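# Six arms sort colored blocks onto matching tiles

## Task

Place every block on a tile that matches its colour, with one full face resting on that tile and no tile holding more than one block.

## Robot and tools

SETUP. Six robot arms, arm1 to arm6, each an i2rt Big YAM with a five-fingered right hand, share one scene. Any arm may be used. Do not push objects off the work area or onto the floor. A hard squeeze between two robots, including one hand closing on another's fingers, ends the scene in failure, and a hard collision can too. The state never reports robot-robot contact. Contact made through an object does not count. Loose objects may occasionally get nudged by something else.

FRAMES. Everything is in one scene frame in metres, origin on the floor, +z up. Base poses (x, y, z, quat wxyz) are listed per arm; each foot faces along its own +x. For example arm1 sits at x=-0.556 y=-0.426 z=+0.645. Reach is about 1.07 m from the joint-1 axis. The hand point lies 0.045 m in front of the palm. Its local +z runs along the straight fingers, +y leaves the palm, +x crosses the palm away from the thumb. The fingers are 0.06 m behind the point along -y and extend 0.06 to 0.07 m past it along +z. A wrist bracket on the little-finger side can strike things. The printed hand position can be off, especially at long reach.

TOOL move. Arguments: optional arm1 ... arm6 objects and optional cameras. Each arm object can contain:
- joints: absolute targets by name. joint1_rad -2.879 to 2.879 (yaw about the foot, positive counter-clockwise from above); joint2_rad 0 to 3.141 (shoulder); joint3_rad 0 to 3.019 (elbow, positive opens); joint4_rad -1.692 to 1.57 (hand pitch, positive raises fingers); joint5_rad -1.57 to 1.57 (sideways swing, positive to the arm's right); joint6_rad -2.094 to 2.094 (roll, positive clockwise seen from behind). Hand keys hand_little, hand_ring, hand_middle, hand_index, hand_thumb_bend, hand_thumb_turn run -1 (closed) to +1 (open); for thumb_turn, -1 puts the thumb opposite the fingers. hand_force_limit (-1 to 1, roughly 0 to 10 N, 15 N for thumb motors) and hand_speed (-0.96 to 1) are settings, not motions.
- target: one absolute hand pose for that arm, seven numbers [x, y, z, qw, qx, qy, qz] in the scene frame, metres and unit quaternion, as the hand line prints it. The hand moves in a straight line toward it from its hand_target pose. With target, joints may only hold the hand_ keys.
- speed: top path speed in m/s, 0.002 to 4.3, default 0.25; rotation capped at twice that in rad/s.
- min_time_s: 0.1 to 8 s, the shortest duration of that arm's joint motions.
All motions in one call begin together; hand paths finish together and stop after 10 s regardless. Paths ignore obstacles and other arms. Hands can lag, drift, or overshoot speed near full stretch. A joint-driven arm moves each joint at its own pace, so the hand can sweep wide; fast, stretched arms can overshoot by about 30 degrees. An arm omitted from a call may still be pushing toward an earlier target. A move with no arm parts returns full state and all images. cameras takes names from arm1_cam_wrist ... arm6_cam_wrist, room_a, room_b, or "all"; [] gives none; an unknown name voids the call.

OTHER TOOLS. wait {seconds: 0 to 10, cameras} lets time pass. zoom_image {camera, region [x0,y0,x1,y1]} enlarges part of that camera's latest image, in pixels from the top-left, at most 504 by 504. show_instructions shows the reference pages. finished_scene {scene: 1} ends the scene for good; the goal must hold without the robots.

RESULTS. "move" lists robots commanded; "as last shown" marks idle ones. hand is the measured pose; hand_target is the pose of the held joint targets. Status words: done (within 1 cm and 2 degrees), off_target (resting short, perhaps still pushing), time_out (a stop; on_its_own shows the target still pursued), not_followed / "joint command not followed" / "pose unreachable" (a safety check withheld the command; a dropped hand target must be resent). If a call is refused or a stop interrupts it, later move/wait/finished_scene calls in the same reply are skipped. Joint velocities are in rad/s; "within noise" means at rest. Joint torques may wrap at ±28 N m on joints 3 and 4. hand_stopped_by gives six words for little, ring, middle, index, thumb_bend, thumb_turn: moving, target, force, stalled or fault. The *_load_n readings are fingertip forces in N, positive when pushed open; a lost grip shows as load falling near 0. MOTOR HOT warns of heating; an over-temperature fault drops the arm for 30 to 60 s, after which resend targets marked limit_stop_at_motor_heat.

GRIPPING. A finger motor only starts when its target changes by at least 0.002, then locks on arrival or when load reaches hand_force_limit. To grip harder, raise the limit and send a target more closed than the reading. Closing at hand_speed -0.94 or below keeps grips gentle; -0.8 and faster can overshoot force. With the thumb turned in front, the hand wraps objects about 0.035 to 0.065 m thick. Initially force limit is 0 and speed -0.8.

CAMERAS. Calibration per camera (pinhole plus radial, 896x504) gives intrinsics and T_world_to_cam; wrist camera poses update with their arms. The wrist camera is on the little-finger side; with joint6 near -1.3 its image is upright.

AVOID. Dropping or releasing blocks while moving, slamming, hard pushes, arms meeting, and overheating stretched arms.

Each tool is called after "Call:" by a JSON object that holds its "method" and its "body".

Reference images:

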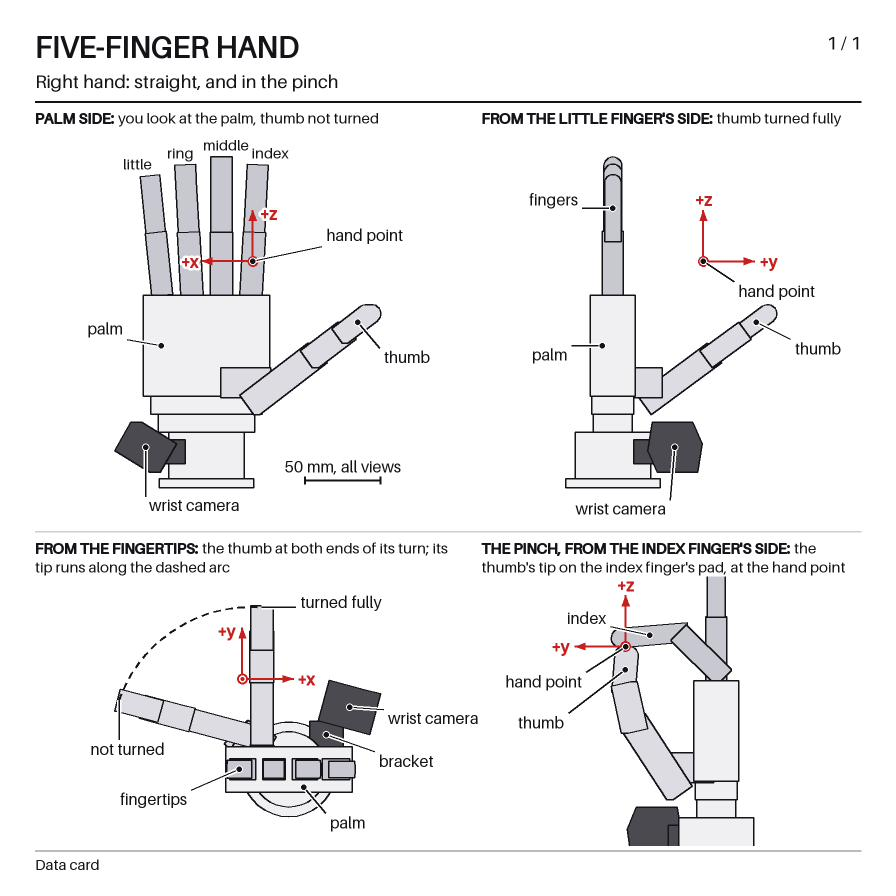

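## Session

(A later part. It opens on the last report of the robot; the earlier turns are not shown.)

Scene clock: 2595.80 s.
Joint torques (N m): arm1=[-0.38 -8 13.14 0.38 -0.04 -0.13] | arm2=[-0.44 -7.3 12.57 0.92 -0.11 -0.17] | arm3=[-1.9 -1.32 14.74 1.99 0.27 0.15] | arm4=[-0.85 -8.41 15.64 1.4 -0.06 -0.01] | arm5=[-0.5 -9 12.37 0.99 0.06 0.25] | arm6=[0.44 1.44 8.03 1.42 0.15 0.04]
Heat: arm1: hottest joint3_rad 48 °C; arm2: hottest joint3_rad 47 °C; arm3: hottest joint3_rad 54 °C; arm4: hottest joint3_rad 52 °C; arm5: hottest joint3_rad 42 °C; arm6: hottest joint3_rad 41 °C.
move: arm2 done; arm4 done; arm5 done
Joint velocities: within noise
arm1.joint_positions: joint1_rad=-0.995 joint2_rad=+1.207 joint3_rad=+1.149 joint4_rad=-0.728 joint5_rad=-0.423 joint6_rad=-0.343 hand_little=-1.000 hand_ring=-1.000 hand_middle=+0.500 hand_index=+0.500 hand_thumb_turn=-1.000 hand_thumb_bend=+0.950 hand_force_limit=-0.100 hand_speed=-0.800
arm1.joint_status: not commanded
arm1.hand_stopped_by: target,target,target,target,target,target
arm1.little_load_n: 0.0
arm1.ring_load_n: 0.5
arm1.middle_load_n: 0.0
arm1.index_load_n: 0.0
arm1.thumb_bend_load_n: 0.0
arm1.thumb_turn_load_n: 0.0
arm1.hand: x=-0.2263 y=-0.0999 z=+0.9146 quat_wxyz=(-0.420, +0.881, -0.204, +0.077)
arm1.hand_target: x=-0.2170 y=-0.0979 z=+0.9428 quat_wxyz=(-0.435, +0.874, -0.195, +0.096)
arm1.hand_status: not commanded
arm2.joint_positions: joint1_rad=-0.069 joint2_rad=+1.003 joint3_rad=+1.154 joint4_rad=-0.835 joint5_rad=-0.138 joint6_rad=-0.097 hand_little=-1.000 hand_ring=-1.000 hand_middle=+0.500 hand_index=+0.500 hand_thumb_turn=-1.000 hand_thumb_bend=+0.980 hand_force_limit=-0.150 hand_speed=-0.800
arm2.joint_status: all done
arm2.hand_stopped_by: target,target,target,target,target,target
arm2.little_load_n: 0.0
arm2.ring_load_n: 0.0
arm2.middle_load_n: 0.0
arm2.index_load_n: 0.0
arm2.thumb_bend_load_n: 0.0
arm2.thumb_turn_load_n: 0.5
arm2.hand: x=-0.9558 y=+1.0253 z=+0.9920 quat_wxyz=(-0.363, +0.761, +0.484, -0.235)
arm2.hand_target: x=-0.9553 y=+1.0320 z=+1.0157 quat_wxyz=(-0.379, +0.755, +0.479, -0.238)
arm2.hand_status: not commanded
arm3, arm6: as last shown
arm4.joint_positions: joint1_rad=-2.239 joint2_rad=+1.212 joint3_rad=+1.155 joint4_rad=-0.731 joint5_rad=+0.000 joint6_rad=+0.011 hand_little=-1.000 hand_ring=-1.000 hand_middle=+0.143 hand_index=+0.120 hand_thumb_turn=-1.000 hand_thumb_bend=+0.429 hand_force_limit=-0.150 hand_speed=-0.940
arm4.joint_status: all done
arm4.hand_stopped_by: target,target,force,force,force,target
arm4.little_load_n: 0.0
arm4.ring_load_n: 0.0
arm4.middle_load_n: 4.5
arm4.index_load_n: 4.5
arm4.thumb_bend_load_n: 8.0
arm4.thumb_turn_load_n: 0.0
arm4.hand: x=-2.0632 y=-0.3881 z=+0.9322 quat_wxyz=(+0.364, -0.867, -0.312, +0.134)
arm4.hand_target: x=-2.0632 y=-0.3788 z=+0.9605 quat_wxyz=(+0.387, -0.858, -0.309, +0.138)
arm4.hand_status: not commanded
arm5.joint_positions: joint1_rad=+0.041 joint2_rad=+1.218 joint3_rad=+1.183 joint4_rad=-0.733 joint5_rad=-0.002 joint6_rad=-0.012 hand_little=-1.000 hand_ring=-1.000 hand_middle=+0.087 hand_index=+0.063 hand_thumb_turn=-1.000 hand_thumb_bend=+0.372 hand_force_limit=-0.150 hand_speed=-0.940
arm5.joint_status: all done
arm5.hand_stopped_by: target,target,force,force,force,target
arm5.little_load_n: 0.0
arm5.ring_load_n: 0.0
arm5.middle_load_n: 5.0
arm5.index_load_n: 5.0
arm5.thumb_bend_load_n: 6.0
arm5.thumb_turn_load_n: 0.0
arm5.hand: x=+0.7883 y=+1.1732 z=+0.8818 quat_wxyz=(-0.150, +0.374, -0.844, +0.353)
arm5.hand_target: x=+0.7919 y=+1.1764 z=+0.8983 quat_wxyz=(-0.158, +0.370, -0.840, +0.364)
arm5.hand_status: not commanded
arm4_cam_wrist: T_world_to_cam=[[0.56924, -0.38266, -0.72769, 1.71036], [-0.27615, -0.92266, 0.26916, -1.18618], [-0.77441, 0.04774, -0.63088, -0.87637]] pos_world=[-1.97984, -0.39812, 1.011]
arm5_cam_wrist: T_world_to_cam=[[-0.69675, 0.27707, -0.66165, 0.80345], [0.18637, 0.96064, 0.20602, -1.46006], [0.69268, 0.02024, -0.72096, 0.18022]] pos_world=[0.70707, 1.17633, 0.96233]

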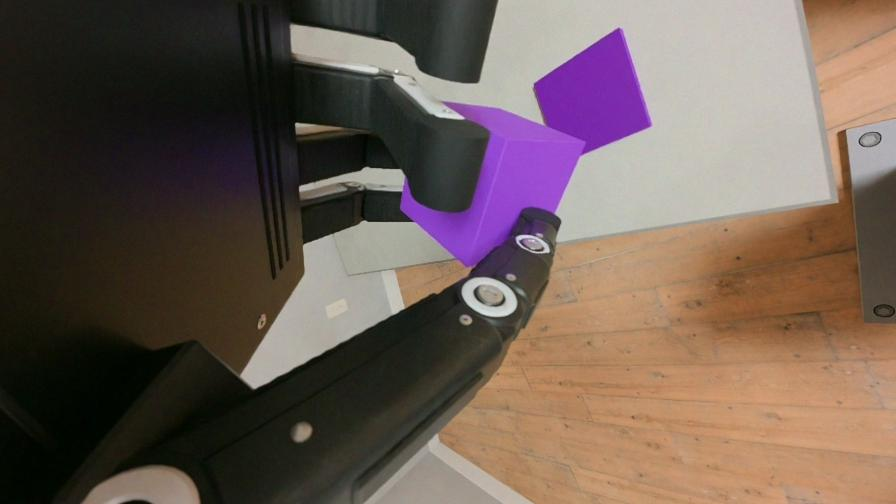

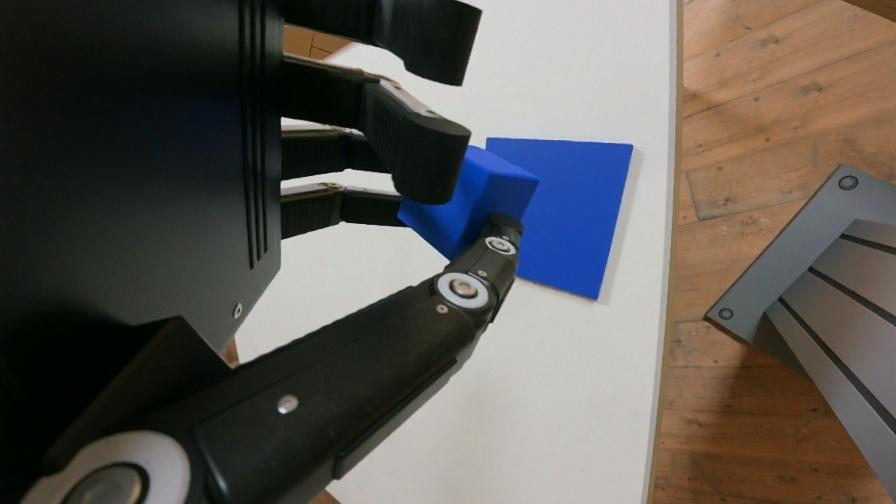

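Call:
{"method": "move", "body": {"arm4": {"target": [-2.165, -0.259, 0.66, 0.4107, -0.8420, -0.3148, 0.1535], "speed": 0.14}, "arm5": {"target": [0.8636, 1.1834, 0.76, 0.2356, -0.4830, 0.7581, -0.3697], "speed": 0.12}, "cameras": ["arm4_cam_wrist", "arm5_cam_wrist"]}}

Scene clock: 2645.97 s.
Joint torques (N m): arm1=[-0.44 -7.88 13.15 0.4 -0.05 -0.14] | arm2=[0.03 -7 12.81 0.95 -0.08 -0.09] | arm3=[-1.79 -1.03 14.65 2.19 0.27 0.11] | arm4=[-1.38 -13.63 12.29 2.48 -0.13 -0.05] | arm5=[0.03 -8.94 10.71 1.98 -0.22 0.01] | arm6=[0.5 1.14 8.16 1.47 0.16 0.03]
Heat: arm1: hottest joint3_rad 49 °C; arm2: hottest joint3_rad 51 °C; arm3: hottest joint3_rad 54 °C; arm4: hottest joint3_rad 54 °C; arm5: hottest joint3_rad 43 °C; arm6: hottest joint3_rad 41 °C.
move: arm4 off_target; arm5 done
Joint velocities: within noise
arm1, arm2, arm3, arm6: as last shown
arm1.ring_load_n: 0.0
arm2.thumb_turn_load_n: 0.0
arm3.thumb_bend_load_n: -0.5
arm4.joint_positions: joint1_rad=-2.239 joint2_rad=+1.866 joint3_rad=+1.043 joint4_rad=+0.107 joint5_rad=-0.019 joint6_rad=-0.003 hand_little=-1.000 hand_ring=-1.000 hand_middle=+0.143 hand_index=+0.120 hand_thumb_turn=-1.000 hand_thumb_bend=+0.429 hand_force_limit=-0.150 hand_speed=-0.940
arm4.joint_status: not commanded
arm4.hand_stopped_by: target,target,force,force,force,target
arm4.little_load_n: 0.5
arm4.ring_load_n: 0.0
arm4.middle_load_n: 4.5
arm4.index_load_n: 4.5
arm4.thumb_bend_load_n: 8.0
arm4.thumb_turn_load_n: 0.0
arm4.hand: x=-2.1568 y=-0.2807 z=+0.6509 quat_wxyz=(+0.393, -0.850, -0.317, +0.151)
arm4.hand_target: x=-2.1642 y=-0.2598 z=+0.6606 quat_wxyz=(+0.411, -0.842, -0.315, +0.153)
arm4.hand_status: off_target (0.025 m and 2.3 deg from the pose sent, 0.318 m and 6.5 deg at the start)
arm5.joint_positions: joint1_rad=+0.085 joint2_rad=+1.406 joint3_rad=+0.974 joint4_rad=-0.253 joint5_rad=-0.203 joint6_rad=-0.147 hand_little=-1.000 hand_ring=-1.000 hand_middle=+0.087 hand_index=+0.063 hand_thumb_turn=-1.000 hand_thumb_bend=+0.372 hand_force_limit=-0.150 hand_speed=-0.940
arm5.joint_status: not commanded
arm5.hand_stopped_by: target,target,force,force,force,target
arm5.little_load_n: 0.0
arm5.ring_load_n: 0.0
arm5.middle_load_n: 4.5
arm5.index_load_n: 4.5
arm5.thumb_bend_load_n: 6.5
arm5.thumb_turn_load_n: 0.0
arm5.hand: x=+0.8548 y=+1.1833 z=+0.7560 quat_wxyz=(-0.232, +0.475, -0.769, +0.361)
arm5.hand_target: x=+0.8635 y=+1.1836 z=+0.7601 quat_wxyz=(-0.236, +0.483, -0.758, +0.370)
arm5.hand_status: done (0.010 m and 1.9 deg from the pose sent, 0.144 m and 18.8 deg at the start)
arm4_cam_wrist: T_world_to_cam=[[0.54119, -0.32968, -0.77358, 1.58422], [-0.24142, -0.94213, 0.23262, -0.9441], [-0.8055, 0.06087, -0.58946, -1.22179]] pos_world=[-2.06944, -0.2928, 0.72493]
arm5_cam_wrist: T_world_to_cam=[[-0.67661, 0.05631, -0.73419, 1.0626], [-0.10887, 0.97846, 0.17537, -1.20177], [0.72825, 0.19859, -0.6559, -0.24735]] pos_world=[0.76826, 1.16517, 0.82867]

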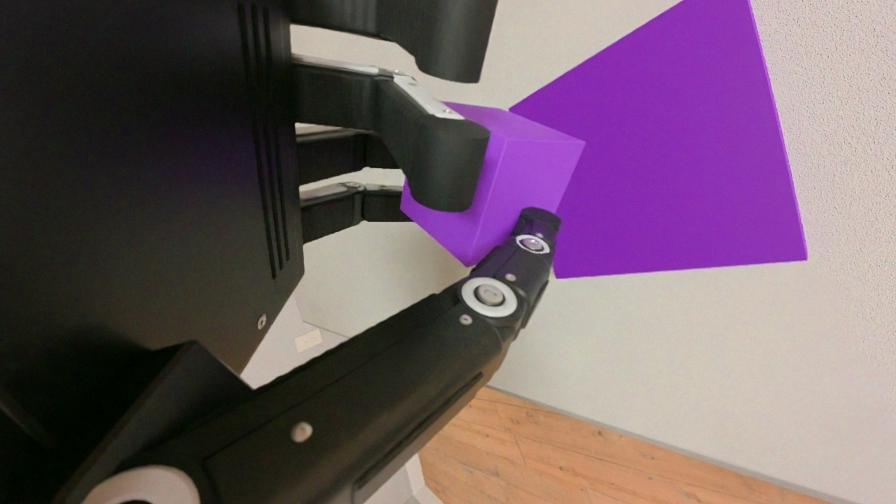

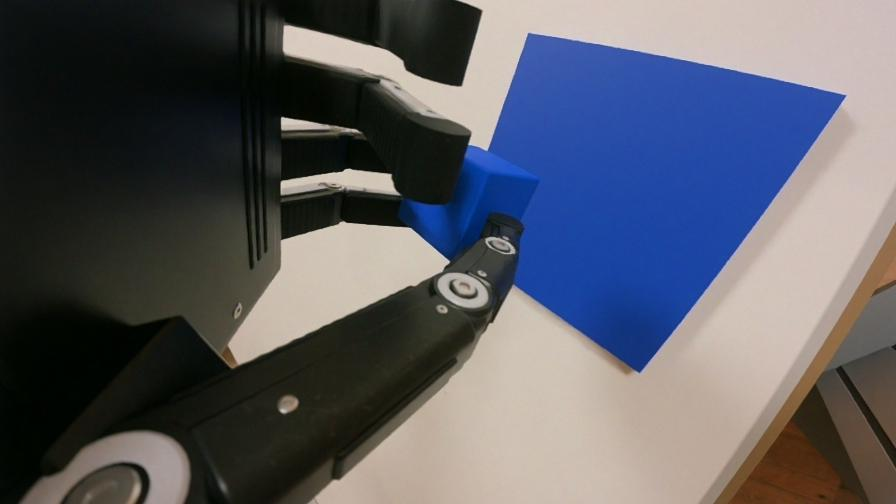

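Call:
{"method": "move", "body": {"arm4": {"target": [-2.172, -0.2518, 0.603, 0.4107, -0.8420, -0.3148, 0.1535], "speed": 0.09}, "arm5": {"target": [0.8656, 1.186, 0.702, 0.2356, -0.4830, 0.7581, -0.3697], "speed": 0.08}, "cameras": ["arm4_cam_wrist", "arm5_cam_wrist"]}}

Scene clock: 2686.37 s.
Joint torques (N m): arm1=[-0.32 -7.82 13.12 0.39 -0.04 -0.14] | arm2=[-0.5 -6.77 12.85 1.03 -0.08 -0.12] | arm3=[-1.9 -1.38 14.65 2.07 0.25 0.14] | arm4=[-1.03 -13.98 11.22 2.44 -0.06 -0.03] | arm5=[-0.21 -9.47 9.83 1.98 0 0.04] | arm6=[0.97 1.49 8.08 1.55 0.12 0.07]
Heat: arm1: hottest joint3_rad 49 °C; arm2: hottest joint3_rad 53 °C; arm3: hottest joint3_rad 54 °C; arm4: hottest joint3_rad 51 °C; arm5: hottest joint3_rad 42 °C; arm6: hottest joint3_rad 41 °C.
move: arm4 off_target; arm5 done
Joint velocities: within noise
arm1, arm2, arm3, arm6: as last shown
arm3.thumb_bend_load_n: 0.0
arm4.joint_positions: joint1_rad=-2.239 joint2_rad=+1.993 joint3_rad=+1.060 joint4_rad=+0.226 joint5_rad=-0.019 joint6_rad=-0.003 hand_little=-1.000 hand_ring=-1.000 hand_middle=+0.143 hand_index=+0.120 hand_thumb_turn=-1.000 hand_thumb_bend=+0.429 hand_force_limit=-0.150 hand_speed=-0.940
arm4.joint_status: not commanded
arm4.hand_stopped_by: target,target,force,force,force,target
arm4.little_load_n: 0.0
arm4.ring_load_n: 0.0
arm4.middle_load_n: 4.5
arm4.index_load_n: 4.5
arm4.thumb_bend_load_n: 8.0
arm4.thumb_turn_load_n: 0.0
arm4.hand: x=-2.1647 y=-0.2711 z=+0.6008 quat_wxyz=(+0.397, -0.848, -0.316, +0.153)
arm4.hand_target: x=-2.1713 y=-0.2526 z=+0.6034 quat_wxyz=(+0.411, -0.842, -0.315, +0.153)
arm4.hand_status: off_target (0.021 m and 1.8 deg from the pose sent, 0.058 m and 2.3 deg at the start)
arm5.joint_positions: joint1_rad=+0.092 joint2_rad=+1.490 joint3_rad=+0.891 joint4_rad=-0.084 joint5_rad=-0.203 joint6_rad=-0.147 hand_little=-1.000 hand_ring=-1.000 hand_middle=+0.087 hand_index=+0.063 hand_thumb_turn=-1.000 hand_thumb_bend=+0.372 hand_force_limit=-0.150 hand_speed=-0.940
arm5.joint_status: not commanded
arm5.hand_stopped_by: target,target,force,force,force,target
arm5.little_load_n: 0.0
arm5.ring_load_n: 0.0
arm5.middle_load_n: 4.5
arm5.index_load_n: 5.0
arm5.thumb_bend_load_n: 6.0
arm5.thumb_turn_load_n: 0.0
arm5.hand: x=+0.8569 y=+1.1861 z=+0.6987 quat_wxyz=(-0.233, +0.477, -0.767, +0.361)
arm5.hand_target: x=+0.8654 y=+1.1862 z=+0.7019 quat_wxyz=(-0.236, +0.483, -0.758, +0.369)
arm5.hand_status: done (0.009 m and 1.6 deg from the pose sent, 0.055 m and 1.9 deg at the start)
arm4_cam_wrist: T_world_to_cam=[[0.53664, -0.32422, -0.77904, 1.54783], [-0.24005, -0.94375, 0.22741, -0.91964], [-0.80894, 0.06497, -0.58429, -1.26774]] pos_world=[-2.07693, -0.28371, 0.67423]
arm5_cam_wrist: T_world_to_cam=[[-0.67633, 0.05087, -0.73484, 1.02844], [-0.1155, 0.97795, 0.17401, -1.18704], [0.72748, 0.20256, -0.65554, -0.2914]] pos_world=[0.77045, 1.16757, 0.77127]

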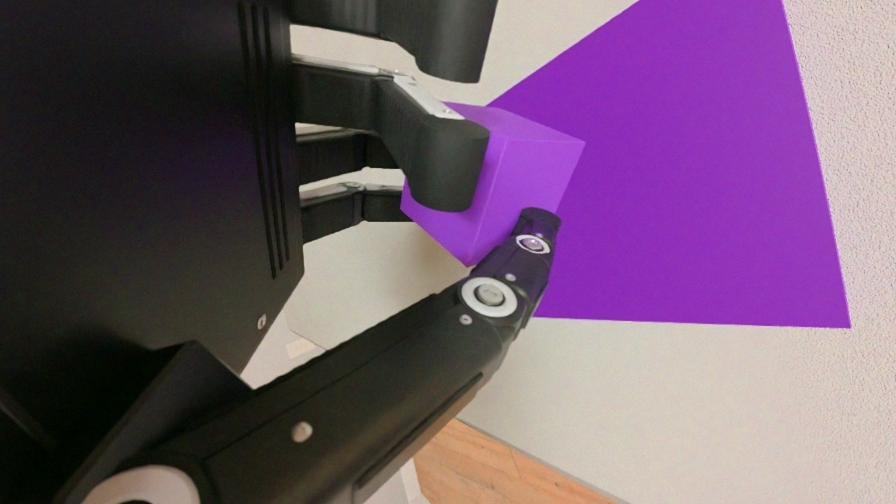

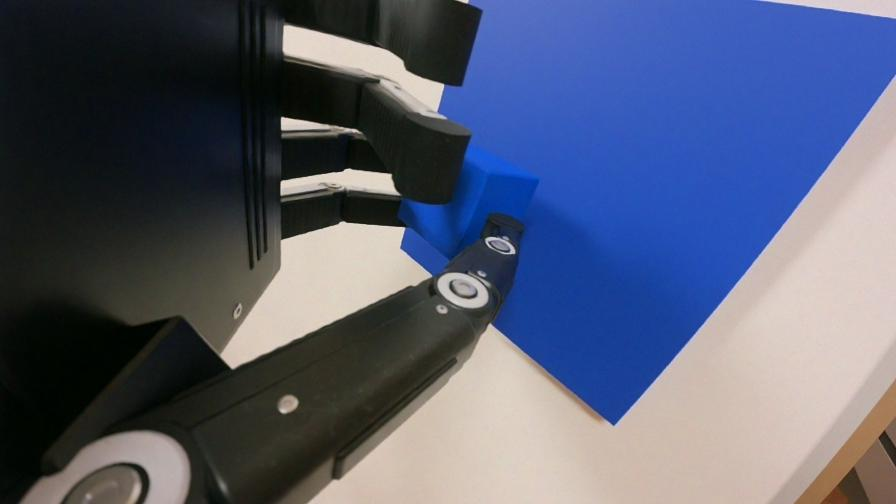

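Call:
{"method": "move", "body": {"arm4": {"target": [-2.1712, -0.2545, 0.567, 0.4107, -0.8420, -0.3148, 0.1535], "speed": 0.07}, "arm5": {"target": [0.8654, 1.186, 0.685, 0.2356, -0.4830, 0.7581, -0.3697], "speed": 0.05}, "cameras": ["arm4_cam_wrist", "arm5_cam_wrist"]}}

Scene clock: 2696.07 s.
Joint torques (N m): arm1=[-0.44 -7.94 13.11 0.4 -0.04 -0.13] | arm2=[-0.32 -7.06 12.79 1.01 -0.16 -0.14] | arm3=[-2.2 -1.73 14.82 2.09 0.23 0.15] | arm4=[-0.21 -14.68 9.94 2.45 0 0] | arm5=[-0.09 -9.17 9.57 2.07 0.01 0.03] | arm6=[-0.15 2.08 8.01 1.57 0.12 0.07]
Heat: arm1: hottest joint3_rad 49 °C; arm2: hottest joint3_rad 53 °C; arm3: hottest joint3_rad 54 °C; arm4: hottest joint3_rad 51 °C; arm5: hottest joint3_rad 42 °C; arm6: hottest joint3_rad 41 °C.
move: arm4 off_target; arm5 done
Joint velocities: within noise
arm1, arm2, arm3, arm6: as last shown
arm4.joint_positions: joint1_rad=-2.239 joint2_rad=+2.072 joint3_rad=+1.060 joint4_rad=+0.308 joint5_rad=-0.019 joint6_rad=-0.003 hand_little=-1.000 hand_ring=-1.000 hand_middle=+0.143 hand_index=+0.120 hand_thumb_turn=-1.000 hand_thumb_bend=+0.429 hand_force_limit=-0.150 hand_speed=-0.940
arm4.joint_status: not commanded
arm4.hand_stopped_by: target,target,force,force,force,target
arm4.little_load_n: 0.0
arm4.ring_load_n: 0.0
arm4.middle_load_n: 4.0
arm4.index_load_n: 4.5
arm4.thumb_bend_load_n: 8.0
arm4.thumb_turn_load_n: 0.0
arm4.hand: x=-2.1651 y=-0.2705 z=+0.5667 quat_wxyz=(+0.398, -0.847, -0.316, +0.153)
arm4.hand_target: x=-2.1707 y=-0.2551 z=+0.5673 quat_wxyz=(+0.411, -0.842, -0.315, +0.153)
arm4.hand_status: off_target (0.017 m and 1.6 deg from the pose sent, 0.038 m and 1.8 deg at the start)
arm5.joint_positions: joint1_rad=+0.092 joint2_rad=+1.519 joint3_rad=+0.871 joint4_rad=-0.033 joint5_rad=-0.203 joint6_rad=-0.147 hand_little=-1.000 hand_ring=-1.000 hand_middle=+0.087 hand_index=+0.063 hand_thumb_turn=-1.000 hand_thumb_bend=+0.372 hand_force_limit=-0.150 hand_speed=-0.940
arm5.joint_status: not commanded
arm5.hand_stopped_by: target,target,force,force,force,target
arm5.little_load_n: 0.5
arm5.ring_load_n: 0.0
arm5.middle_load_n: 5.0
arm5.index_load_n: 4.5
arm5.thumb_bend_load_n: 6.0
arm5.thumb_turn_load_n: 0.0
arm5.hand: x=+0.8573 y=+1.1858 z=+0.6830 quat_wxyz=(-0.233, +0.477, -0.766, +0.362)
arm5.hand_target: x=+0.8653 y=+1.1861 z=+0.6851 quat_wxyz=(-0.236, +0.483, -0.758, +0.370)
arm5.hand_status: done (0.008 m and 1.5 deg from the pose sent, 0.016 m and 1.6 deg at the start)
arm6.little_load_n: 0.5
arm6.ring_load_n: -0.5
arm4_cam_wrist: T_world_to_cam=[[0.53472, -0.32194, -0.7813, 1.51952], [-0.23945, -0.94441, 0.22527, -0.90902], [-0.8104, 0.06663, -0.58208, -1.29202]] pos_world=[-2.07722, -0.28321, 0.63992]
arm5_cam_wrist: T_world_to_cam=[[-0.67481, 0.04962, -0.73632, 1.01846], [-0.11588, 0.97824, 0.17212, -1.18258], [0.72884, 0.20147, -0.65437, -0.30257]] pos_world=[0.77075, 1.16727, 0.75547]

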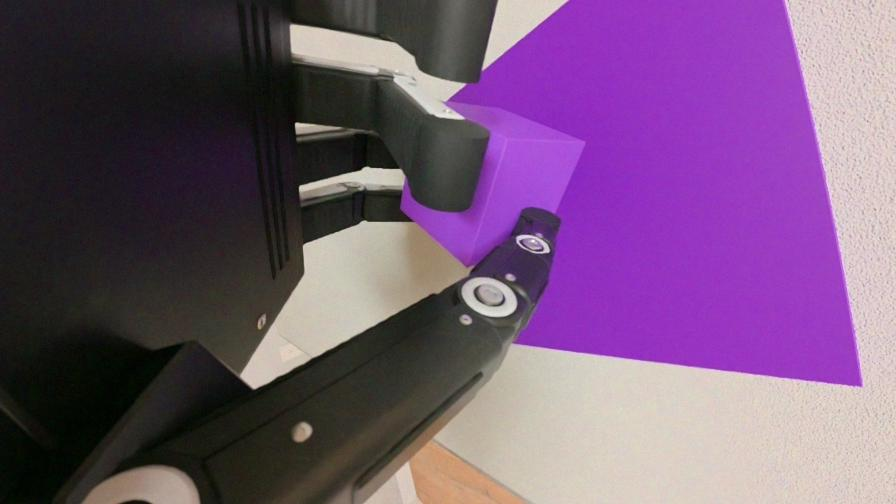

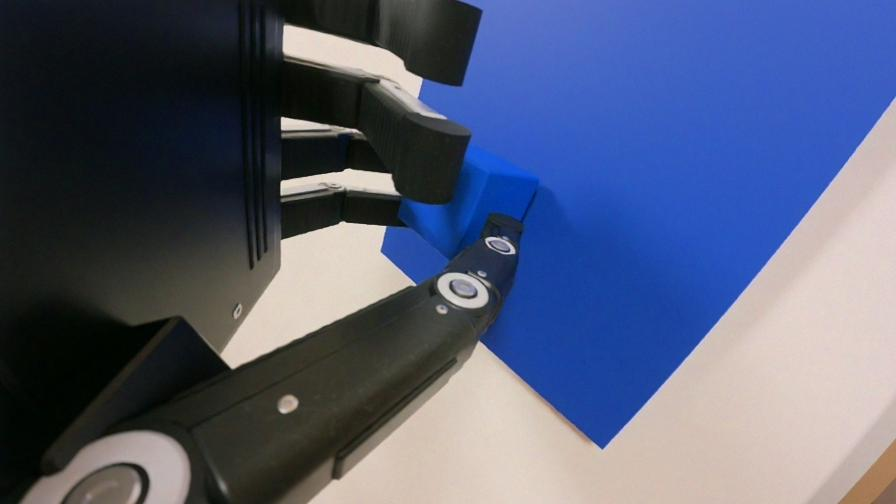

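Call:
{"method": "move", "body": {"arm4": {"target": [-2.169, -0.2585, 0.553, 0.4107, -0.8420, -0.3148, 0.1535], "speed": 0.04}, "arm5": {"target": [0.8650, 1.1865, 0.675, 0.2356, -0.4830, 0.7581, -0.3697], "speed": 0.04}, "cameras": ["arm4_cam_wrist", "arm5_cam_wrist"]}}

Scene clock: 2712.27 s.
Joint torques (N m): arm1=[-0.38 -7.88 13.14 0.4 -0.04 -0.14] | arm2=[-0.21 -7.71 12.63 0.9 -0.14 -0.12] | arm3=[-1.79 -0.67 14.64 2.04 0.26 0.11] | arm4=[-0.62 -14.45 8.94 2.58 0.03 -0.03] | arm5=[-0.15 -9 8.85 1.95 0.03 0.05] | arm6=[0.56 2.02 8.01 1.55 0.12 0.07]
Heat: arm1: hottest joint3_rad 49 °C; arm2: hottest joint3_rad 54 °C; arm3: hottest joint3_rad 54 °C; arm4: hottest joint3_rad 50 °C; arm5: hottest joint3_rad 42 °C; arm6: hottest joint3_rad 41 °C.
move: arm4 off_target; arm5 done
Joint velocities: within noise
arm1, arm2, arm3, arm6: as last shown
arm3.thumb_turn_load_n: 0.5
arm4.joint_positions: joint1_rad=-2.239 joint2_rad=+2.095 joint3_rad=+1.060 joint4_rad=+0.345 joint5_rad=-0.019 joint6_rad=-0.003 hand_little=-1.000 hand_ring=-1.000 hand_middle=+0.143 hand_index=+0.120 hand_thumb_turn=-1.000 hand_thumb_bend=+0.429 hand_force_limit=-0.150 hand_speed=-0.940
arm4.joint_status: not commanded
arm4.hand_stopped_by: target,target,force,force,force,target
arm4.little_load_n: 0.0
arm4.ring_load_n: 0.5
arm4.middle_load_n: 4.5
arm4.index_load_n: 4.5
arm4.thumb_bend_load_n: 8.0
arm4.thumb_turn_load_n: 0.0
arm4.hand: x=-2.1666 y=-0.2687 z=+0.5584 quat_wxyz=(+0.404, -0.845, -0.315, +0.155)
arm4.hand_target: x=-2.1687 y=-0.2590 z=+0.5532 quat_wxyz=(+0.411, -0.842, -0.315, +0.153)
arm4.hand_status: off_target (0.012 m and 0.9 deg from the pose sent, 0.019 m and 1.5 deg at the start)
arm5.joint_positions: joint1_rad=+0.093 joint2_rad=+1.530 joint3_rad=+0.865 joint4_rad=-0.001 joint5_rad=-0.202 joint6_rad=-0.147 hand_little=-1.000 hand_ring=-1.000 hand_middle=+0.087 hand_index=+0.063 hand_thumb_turn=-1.000 hand_thumb_bend=+0.372 hand_force_limit=-0.150 hand_speed=-0.940
arm5.joint_status: not commanded
arm5.hand_stopped_by: target,target,force,force,force,target
arm5.little_load_n: 0.5
arm5.ring_load_n: 0.0
arm5.middle_load_n: 4.5
arm5.index_load_n: 4.5
arm5.thumb_bend_load_n: 6.5
arm5.thumb_turn_load_n: 0.0
arm5.hand: x=+0.8596 y=+1.1840 z=+0.6788 quat_wxyz=(-0.235, +0.476, -0.763, +0.367)
arm5.hand_target: x=+0.8649 y=+1.1866 z=+0.6752 quat_wxyz=(-0.236, +0.483, -0.758, +0.370)
arm5.hand_status: done (0.007 m and 1.0 deg from the pose sent, 0.011 m and 1.5 deg at the start)
arm6.little_load_n: 0.0
arm6.ring_load_n: 0.0
arm6.middle_load_n: -0.5
arm4_cam_wrist: T_world_to_cam=[[0.52798, -0.31384, -0.78914, 1.50633], [-0.23754, -0.9467, 0.21758, -0.89805], [-0.81536, 0.07257, -0.57439, -1.31166]] pos_world=[-2.07811, -0.28223, 0.63071]
arm5_cam_wrist: T_world_to_cam=[[-0.66756, 0.04314, -0.74331, 1.02311], [-0.11767, 0.97966, 0.16254, -1.17356], [0.7352, 0.19597, -0.6489, -0.30927]] pos_world=[0.77226, 1.16616, 0.75055]

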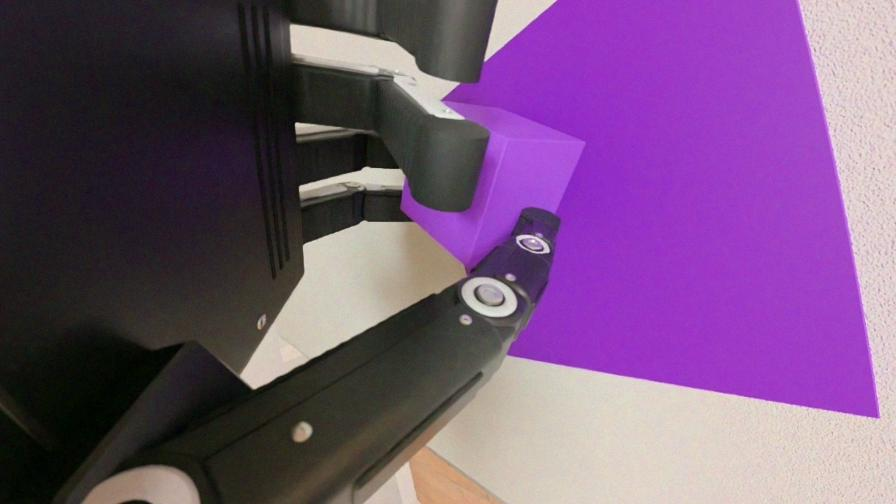

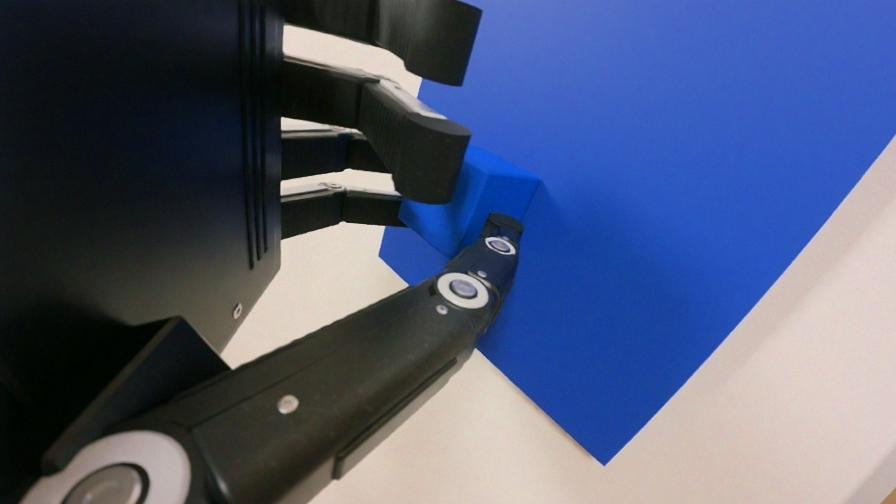

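Call:
{"method": "move", "body": {"arm4": {"joints": {"hand_speed": -0.8, "hand_thumb_bend": 0.98, "hand_index": 0.5, "hand_middle": 0.5}}, "arm5": {"joints": {"hand_speed": -0.8, "hand_thumb_bend": 0.98, "hand_index": 0.5, "hand_middle": 0.5}}, "cameras": ["arm4_cam_wrist", "arm5_cam_wrist"]}}

Call:
{"method": "move", "body": {"arm4": {"target": [-2.169, -0.2575, 0.69, 0.4107, -0.8420, -0.3148, 0.1535], "speed": 0.1}, "arm5": {"target": [0.8650, 1.1865, 0.80, 0.2356, -0.4830, 0.7581, -0.3697], "speed": 0.1}, "cameras": ["arm4_cam_wrist", "arm5_cam_wrist"]}}

Scene clock: 2722.37 s.
Joint torques (N m): arm1=[-0.38 -8 13.14 0.36 -0.04 -0.14] | arm2=[-0.85 -7.3 12.88 1.11 -0.15 -0.07] | arm3=[-1.85 -0.97 14.54 2.03 0.3 0.13] | arm4=[-0.67 -14.21 8.99 2.45 0.01 -0.02] | arm5=[-0.03 -9.17 9.05 1.89 -0.01 0.04] | arm6=[0.62 1.03 8.17 1.26 0.15 0.1]
Heat: arm1: hottest joint3_rad 49 °C; arm2: hottest joint3_rad 54 °C; arm3: hottest joint3_rad 54 °C; arm4: hottest joint3_rad 49 °C; arm5: hottest joint3_rad 42 °C; arm6: hottest joint3_rad 41 °C.
move: arm4 done; arm5 done
Joint velocities: within noise
arm1, arm2, arm3, arm6: as last shown
arm1.index_load_n: -0.5
arm3.ring_load_n: 0.5
arm3.thumb_turn_load_n: 0.0
arm4.joint_positions: joint1_rad=-2.239 joint2_rad=+2.095 joint3_rad=+1.060 joint4_rad=+0.349 joint5_rad=-0.019 joint6_rad=-0.003 hand_little=-1.000 hand_ring=-1.000 hand_middle=+0.500 hand_index=+0.500 hand_thumb_turn=-1.000 hand_thumb_bend=+0.980 hand_force_limit=-0.150 hand_speed=-0.800
arm4.joint_status: all done
arm4.hand_stopped_by: target,target,target,target,target,target
arm4.little_load_n: 0.0
arm4.ring_load_n: 0.0
arm4.middle_load_n: 0.0
arm4.index_load_n: 0.0
arm4.thumb_bend_load_n: 0.0
arm4.thumb_turn_load_n: 0.0
arm4.hand: x=-2.1670 y=-0.2681 z=+0.5590 quat_wxyz=(+0.405, -0.844, -0.315, +0.156)
arm4.hand_target: x=-2.1687 y=-0.2589 z=+0.5532 quat_wxyz=(+0.411, -0.842, -0.315, +0.153)
arm4.hand_status: not commanded
arm5.joint_positions: joint1_rad=+0.093 joint2_rad=+1.533 joint3_rad=+0.863 joint4_rad=+0.001 joint5_rad=-0.202 joint6_rad=-0.147 hand_little=-1.000 hand_ring=-1.000 hand_middle=+0.500 hand_index=+0.500 hand_thumb_turn=-1.000 hand_thumb_bend=+0.980 hand_force_limit=-0.150 hand_speed=-0.800
arm5.joint_status: all done
arm5.hand_stopped_by: target,target,target,target,target,target
arm5.little_load_n: 0.0
arm5.ring_load_n: 0.0
arm5.middle_load_n: 0.0
arm5.index_load_n: 0.0
arm5.thumb_bend_load_n: 0.0
arm5.thumb_turn_load_n: 0.0
arm5.hand: x=+0.8592 y=+1.1843 z=+0.6772 quat_wxyz=(-0.235, +0.477, -0.764, +0.367)
arm5.hand_target: x=+0.8649 y=+1.1866 z=+0.6750 quat_wxyz=(-0.236, +0.483, -0.758, +0.370)
arm5.hand_status: not commanded
arm6.ring_load_n: -0.5
arm6.middle_load_n: 0.0
arm4_cam_wrist: T_world_to_cam=[[0.52626, -0.31184, -0.79108, 1.50514], [-0.23733, -0.94722, 0.21551, -0.89624], [-0.81653, 0.07434, -0.57249, -1.31483]] pos_world=[-2.0784, -0.28184, 0.63111]
arm5_cam_wrist: T_world_to_cam=[[-0.66847, 0.04385, -0.74244, 1.02102], [-0.11752, 0.97949, 0.16367, -1.17432], [0.73439, 0.19666, -0.64961, -0.3097]] pos_world=[0.77196, 1.16636, 0.74905]

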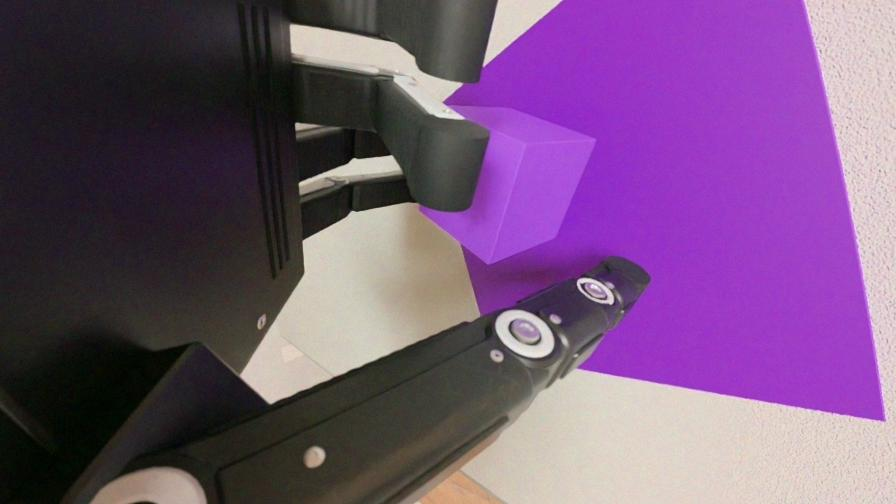

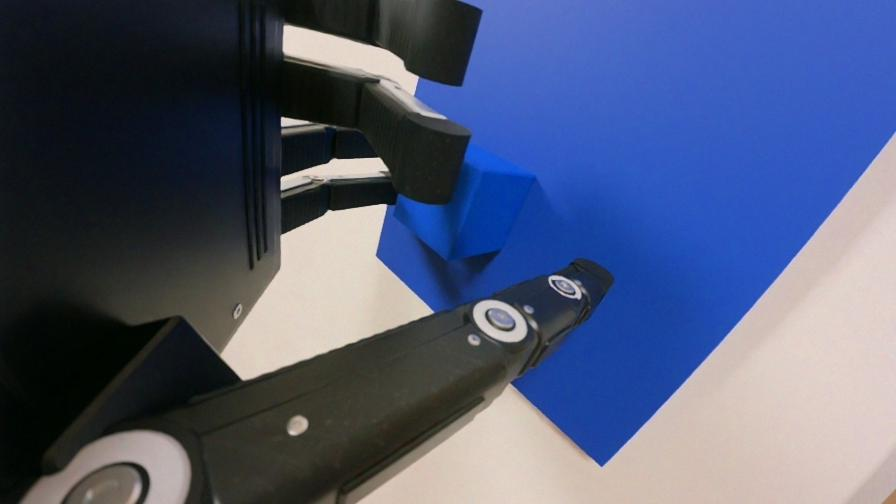

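Scene clock: 2724.53 s.
Joint torques (N m): arm1=[-0.5 -7.88 13.14 0.38 -0.04 -0.14] | arm2=[-0.5 -6.59 12.72 1.11 -0.14 -0.12] | arm3=[-1.49 -1.14 14.72 2.11 0.26 0.15] | arm4=[-0.62 -15.68 12.29 1.32 -0.04 -0.02] | arm5=[-0.32 -10.58 14.64 0.99 -0.08 0.02] | arm6=[0.56 2.08 7.88 1.66 0.15 0.05]
Heat: arm1: hottest joint3_rad 49 °C; arm2: hottest joint3_rad 54 °C; arm3: hottest joint3_rad 54 °C; arm4: hottest joint3_rad 49 °C; arm5: hottest joint3_rad 42 °C; arm6: hottest joint3_rad 41 °C.
move: arm4 off_target; arm5 off_target
Joint velocities: within noise
arm1, arm2: as last shown
arm1.index_load_n: 0.0
arm3.joint_positions: joint1_rad=+0.812 joint2_rad=+0.797 joint3_rad=+1.356 joint4_rad=-1.193 joint5_rad=+0.386 joint6_rad=+0.315 hand_little=-1.000 hand_ring=-1.000 hand_middle=+0.550 hand_index=+0.550 hand_thumb_turn=-1.000 hand_thumb_bend=+1.000 hand_force_limit=-0.300 hand_speed=-0.800
arm3.joint_status: not commanded
arm3.hand_stopped_by: target,target,target,target,target,target
arm3.little_load_n: 0.0
arm3.ring_load_n: 0.0
arm3.middle_load_n: 0.0
arm3.index_load_n: 0.0
arm3.thumb_bend_load_n: 0.0
arm3.thumb_turn_load_n: 0.0
arm3.hand: x=+0.4667 y=-0.3662 z=+1.0918 quat_wxyz=(-0.468, +0.876, +0.092, -0.075)
arm3.hand_target: x=+0.4701 y=-0.3645 z=+1.1127 quat_wxyz=(-0.480, +0.870, +0.075, -0.084)
arm3.hand_status: not commanded
arm4.joint_positions: joint1_rad=-2.239 joint2_rad=+1.843 joint3_rad=+1.079 joint4_rad=+0.054 joint5_rad=-0.019 joint6_rad=-0.003 hand_little=-1.000 hand_ring=-1.000 hand_middle=+0.500 hand_index=+0.500 hand_thumb_turn=-1.000 hand_thumb_bend=+0.980 hand_force_limit=-0.150 hand_speed=-0.800
arm4.joint_status: not commanded
arm4.hand_stopped_by: target,target,target,target,target,target
arm4.little_load_n: 0.0
arm4.ring_load_n: 0.0
arm4.middle_load_n: 0.0
arm4.index_load_n: 0.0
arm4.thumb_bend_load_n: 0.0
arm4.thumb_turn_load_n: 0.0
arm4.hand: x=-2.1627 y=-0.2736 z=+0.6720 quat_wxyz=(+0.395, -0.849, -0.316, +0.152)
arm4.hand_target: x=-2.1686 y=-0.2580 z=+0.6905 quat_wxyz=(+0.411, -0.842, -0.315, +0.153)
arm4.hand_status: off_target (0.025 m and 1.9 deg from the pose sent, 0.131 m and 0.7 deg at the start)
arm5.joint_positions: joint1_rad=+0.093 joint2_rad=+1.381 joint3_rad=+0.997 joint4_rad=-0.339 joint5_rad=-0.201 joint6_rad=-0.147 hand_little=-1.000 hand_ring=-1.000 hand_middle=+0.500 hand_index=+0.500 hand_thumb_turn=-1.000 hand_thumb_bend=+0.980 hand_force_limit=-0.150 hand_speed=-0.800
arm5.joint_status: not commanded
arm5.hand_stopped_by: target,target,target,target,target,target
arm5.little_load_n: 0.0
arm5.ring_load_n: 0.0
arm5.middle_load_n: 0.0
arm5.index_load_n: 0.0
arm5.thumb_bend_load_n: 0.0
arm5.thumb_turn_load_n: 0.0
arm5.hand: x=+0.8488 y=+1.1931 z=+0.7667 quat_wxyz=(-0.226, +0.480, -0.775, +0.344)
arm5.hand_target: x=+0.8638 y=+1.1874 z=+0.8002 quat_wxyz=(-0.236, +0.483, -0.758, +0.370)
arm5.hand_status: off_target (0.038 m and 3.7 deg from the pose sent, 0.123 m and 1.1 deg at the start)
arm6.joint_positions: joint1_rad=-0.575 joint2_rad=+0.633 joint3_rad=+1.451 joint4_rad=-1.393 joint5_rad=+0.289 joint6_rad=-0.969 hand_little=+1.000 hand_ring=+1.000 hand_middle=+1.000 hand_index=+1.000 hand_thumb_turn=+1.000 hand_thumb_bend=+1.000 hand_force_limit=+0.000 hand_speed=-0.800
arm6.joint_status: not commanded
arm6.hand_stopped_by: target,target,target,target,target,target
arm6.little_load_n: 0.0
arm6.ring_load_n: 0.0
arm6.middle_load_n: 0.0
arm6.index_load_n: 0.0
arm6.thumb_bend_load_n: 0.0
arm6.thumb_turn_load_n: 0.0
arm6.hand: x=+1.9912 y=-0.4232 z=+1.1129 quat_wxyz=(-0.237, +0.868, +0.084, +0.428)
arm6.hand_target: x=+1.9904 y=-0.4241 z=+1.1190 quat_wxyz=(-0.242, +0.865, +0.083, +0.432)
arm6.hand_status: not commanded
arm4_cam_wrist: T_world_to_cam=[[0.53826, -0.32599, -0.77718, 1.60322], [-0.24075, -0.94321, 0.22889, -0.94002], [-0.80766, 0.0639, -0.58618, -1.22065]] pos_world=[-2.07513, -0.28601, 0.74563]
arm5_cam_wrist: T_world_to_cam=[[-0.6988, 0.06947, -0.71194, 1.05195], [-0.10856, 0.97345, 0.20154, -1.22824], [0.70703, 0.21813, -0.6727, -0.23035]] pos_world=[0.76462, 1.17279, 0.84151]

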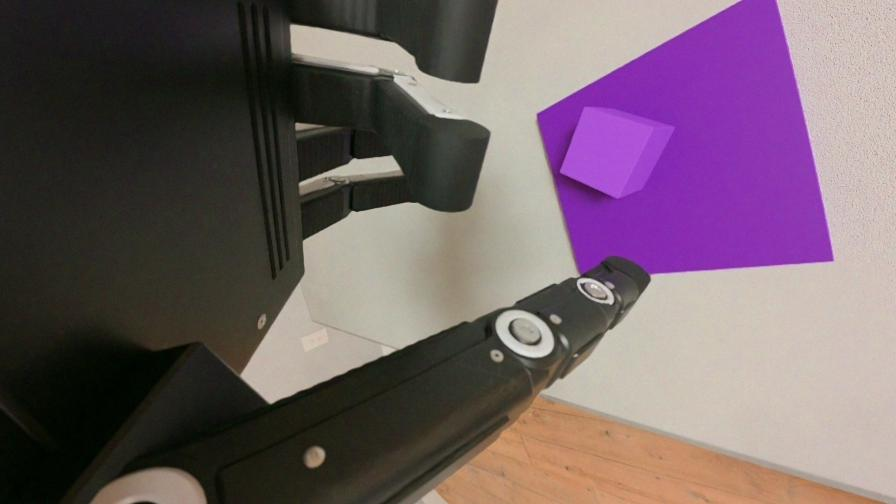

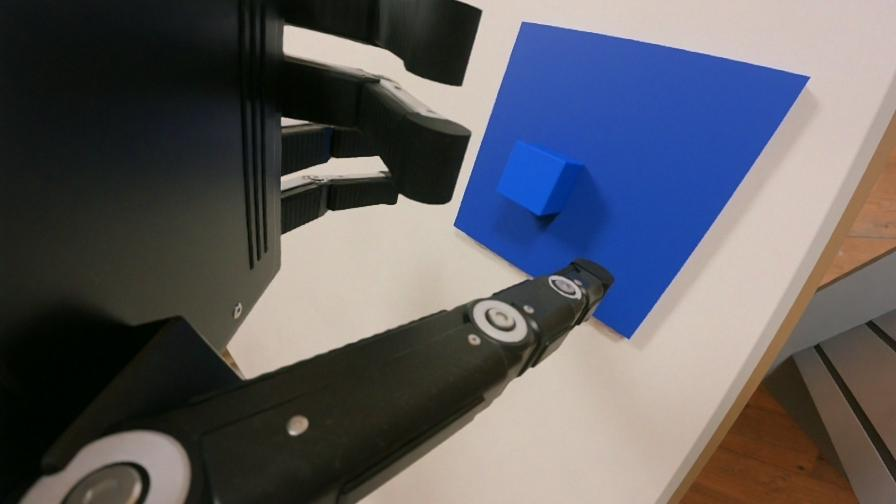

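Call:
{"method": "zoom_image", "body": {"camera": "arm4_cam_wrist", "region": [520, 0, 840, 290]}}

Call:
{"method": "zoom_image", "body": {"camera": "arm5_cam_wrist", "region": [440, 10, 820, 350]}}

Scaled by 1.575 from the camera's image (finer frame: 1280x720).

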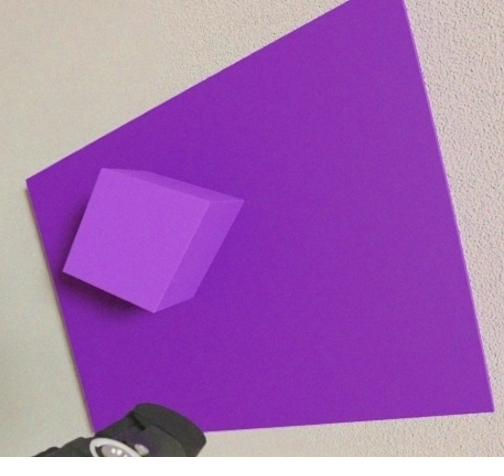

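Scaled by 1.326 from the camera's image (finer frame: 1280x720).

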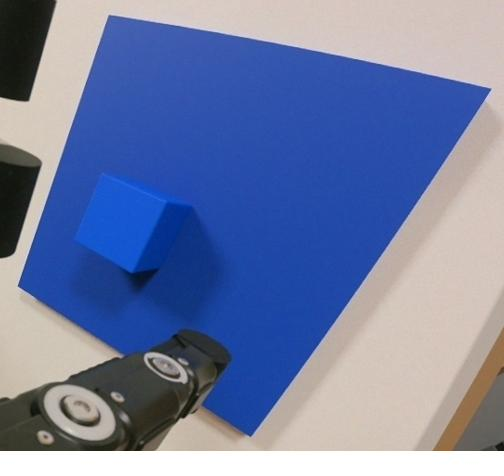

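Call:
{"method": "move", "body": {"arm4": {"joints": {"joint2_rad": 1.2, "joint3_rad": 1.2, "joint4_rad": -0.738}, "min_time_s": 4}, "arm5": {"joints": {"joint2_rad": 1.0, "joint3_rad": 1.2, "joint4_rad": -0.85}, "min_time_s": 4}, "cameras": ["room_a", "room_b"]}}

Call:
{"method": "zoom_image", "body": {"camera": "room_a", "region": [250, 100, 650, 400]}}

Call:
{"method": "zoom_image", "body": {"camera": "room_b", "region": [250, 100, 650, 400]}}

Call:
{"method": "zoom_image", "body": {"camera": "room_a", "region": [450, 180, 896, 504]}}

Scene clock: 2745.00 s.
Joint torques (N m): arm1=[-0.38 -7.94 13.12 0.38 -0.04 -0.14] | arm2=[0.32 -6.71 12.86 0.94 -0.12 -0.12] | arm3=[-2.08 -0.91 14.57 1.98 0.27 0.13] | arm4=[-0.73 -8.12 15.98 1.24 -0.05 -0.03] | arm5=[-0.26 -6.12 15.9 1.03 -0.08 0.06] | arm6=[0.09 2.02 8.09 1.65 0.13 0.05]
Heat: arm1: hottest joint3_rad 49 °C; arm2: hottest joint3_rad 55 °C; arm3: hottest joint3_rad 54 °C; arm4: hottest joint3_rad 50 °C; arm5: hottest joint3_rad 44 °C; arm6: hottest joint3_rad 41 °C.
move: arm4 done; arm5 done
Joint velocities: within noise
arm1, arm2, arm3, arm6: as last shown
arm2.little_load_n: 0.5
arm2.ring_load_n: 0.5
arm4.joint_positions: joint1_rad=-2.239 joint2_rad=+1.207 joint3_rad=+1.153 joint4_rad=-0.729 joint5_rad=-0.019 joint6_rad=-0.003 hand_little=-1.000 hand_ring=-1.000 hand_middle=+0.500 hand_index=+0.500 hand_thumb_turn=-1.000 hand_thumb_bend=+0.980 hand_force_limit=-0.150 hand_speed=-0.800
arm4.joint_status: all done
arm4.hand_stopped_by: target,target,target,target,target,target
arm4.little_load_n: 0.0
arm4.ring_load_n: 0.0
arm4.middle_load_n: 0.0
arm4.index_load_n: 0.0
arm4.thumb_bend_load_n: 0.0
arm4.thumb_turn_load_n: 0.0
arm4.hand: x=-2.0644 y=-0.3912 z=+0.9334 quat_wxyz=(+0.364, -0.863, -0.321, +0.141)
arm4.hand_target: x=-2.0662 y=-0.3823 z=+0.9604 quat_wxyz=(+0.385, -0.854, -0.319, +0.144)
arm4.hand_status: not commanded
arm5.joint_positions: joint1_rad=+0.093 joint2_rad=+1.014 joint3_rad=+1.145 joint4_rad=-0.844 joint5_rad=-0.201 joint6_rad=-0.147 hand_little=-1.000 hand_ring=-1.000 hand_middle=+0.500 hand_index=+0.500 hand_thumb_turn=-1.000 hand_thumb_bend=+0.980 hand_force_limit=-0.150 hand_speed=-0.800
arm5.joint_status: all done
arm5.hand_stopped_by: target,target,target,target,target,target
arm5.little_load_n: 0.0
arm5.ring_load_n: 0.0
arm5.middle_load_n: 0.0
arm5.index_load_n: 0.0
arm5.thumb_bend_load_n: 0.0
arm5.thumb_turn_load_n: 0.0
arm5.hand: x=+0.7665 y=+1.2631 z=+0.9360 quat_wxyz=(-0.228, +0.479, -0.773, +0.348)
arm5.hand_target: x=+0.7721 y=+1.2637 z=+0.9695 quat_wxyz=(-0.237, +0.482, -0.756, +0.374)
arm5.hand_status: not commanded

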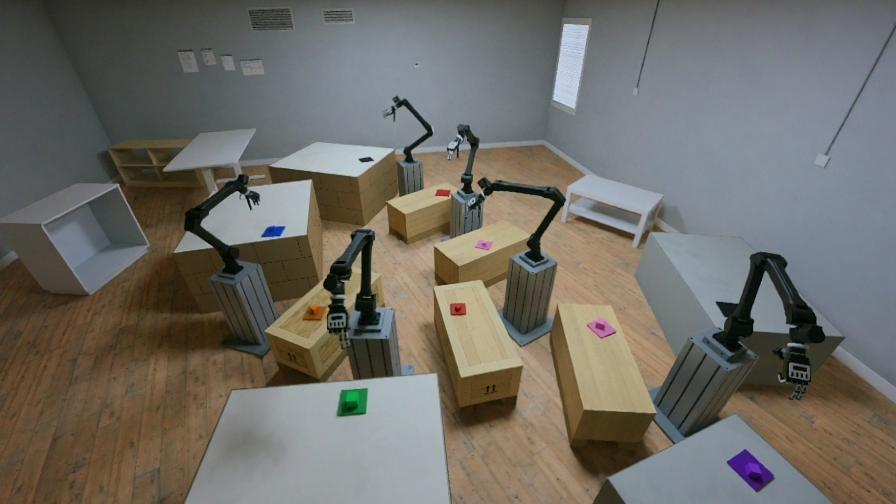

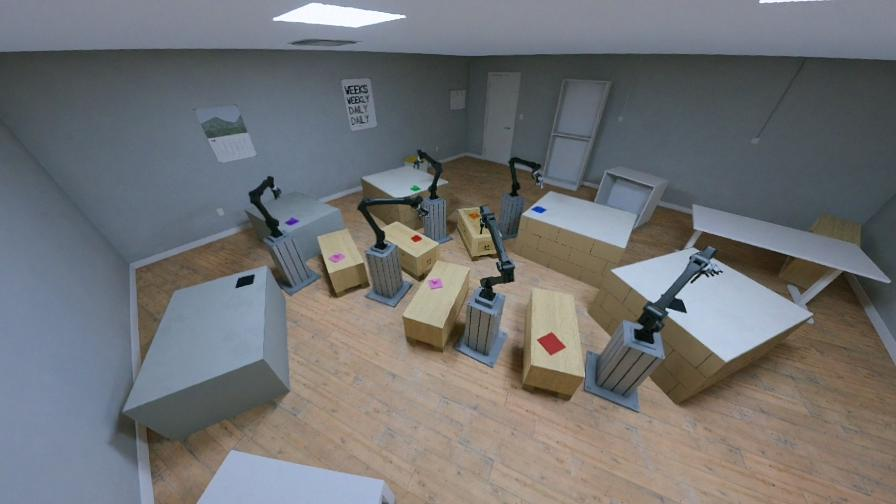

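Scaled by 1.260 from the camera's image (finer frame: 1280x720).

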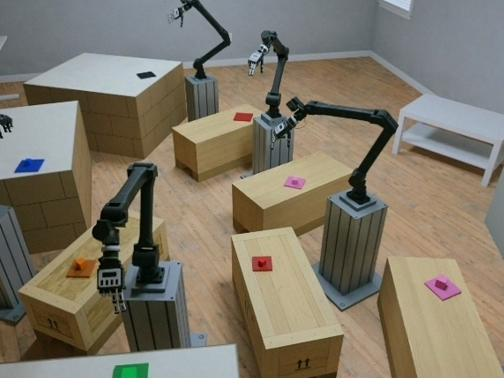

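Scaled by 1.260 from the camera's image (finer frame: 1280x720).

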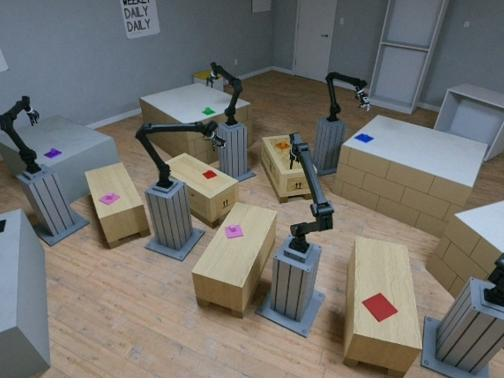

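Scaled by 1.130 from the camera's image (finer frame: 1280x720).

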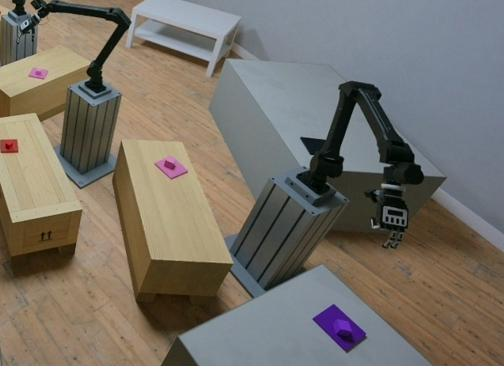

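Call:
{"method": "zoom_image", "body": {"camera": "room_a", "region": [710, 430, 800, 504]}}

Call:
{"method": "zoom_image", "body": {"camera": "room_a", "region": [230, 210, 370, 430]}}

Call:
{"method": "zoom_image", "body": {"camera": "room_a", "region": [430, 230, 630, 350]}}

Scaled by 5.600 from the camera's image (finer frame: 1280x720).

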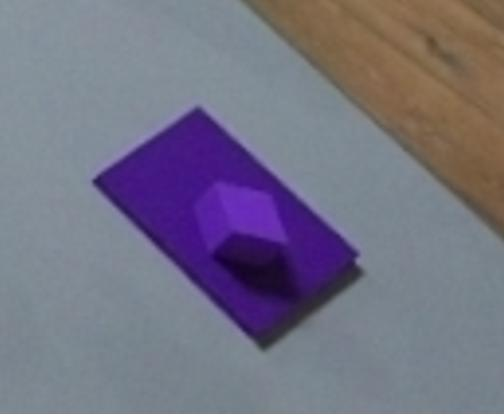

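Scaled by 2.291 from the camera's image (finer frame: 1280x720).

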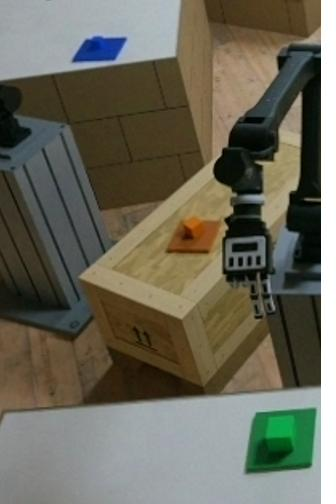

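Scaled by 2.520 from the camera's image (finer frame: 1280x720).

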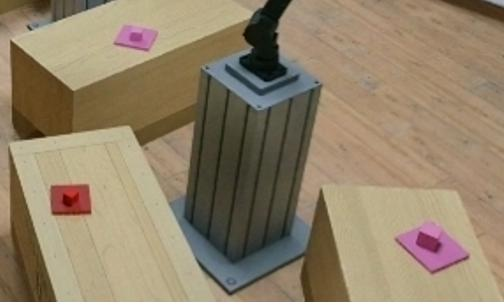

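Call:
{"method": "finished_scene", "body": {}}

The scene is finished: the task was done.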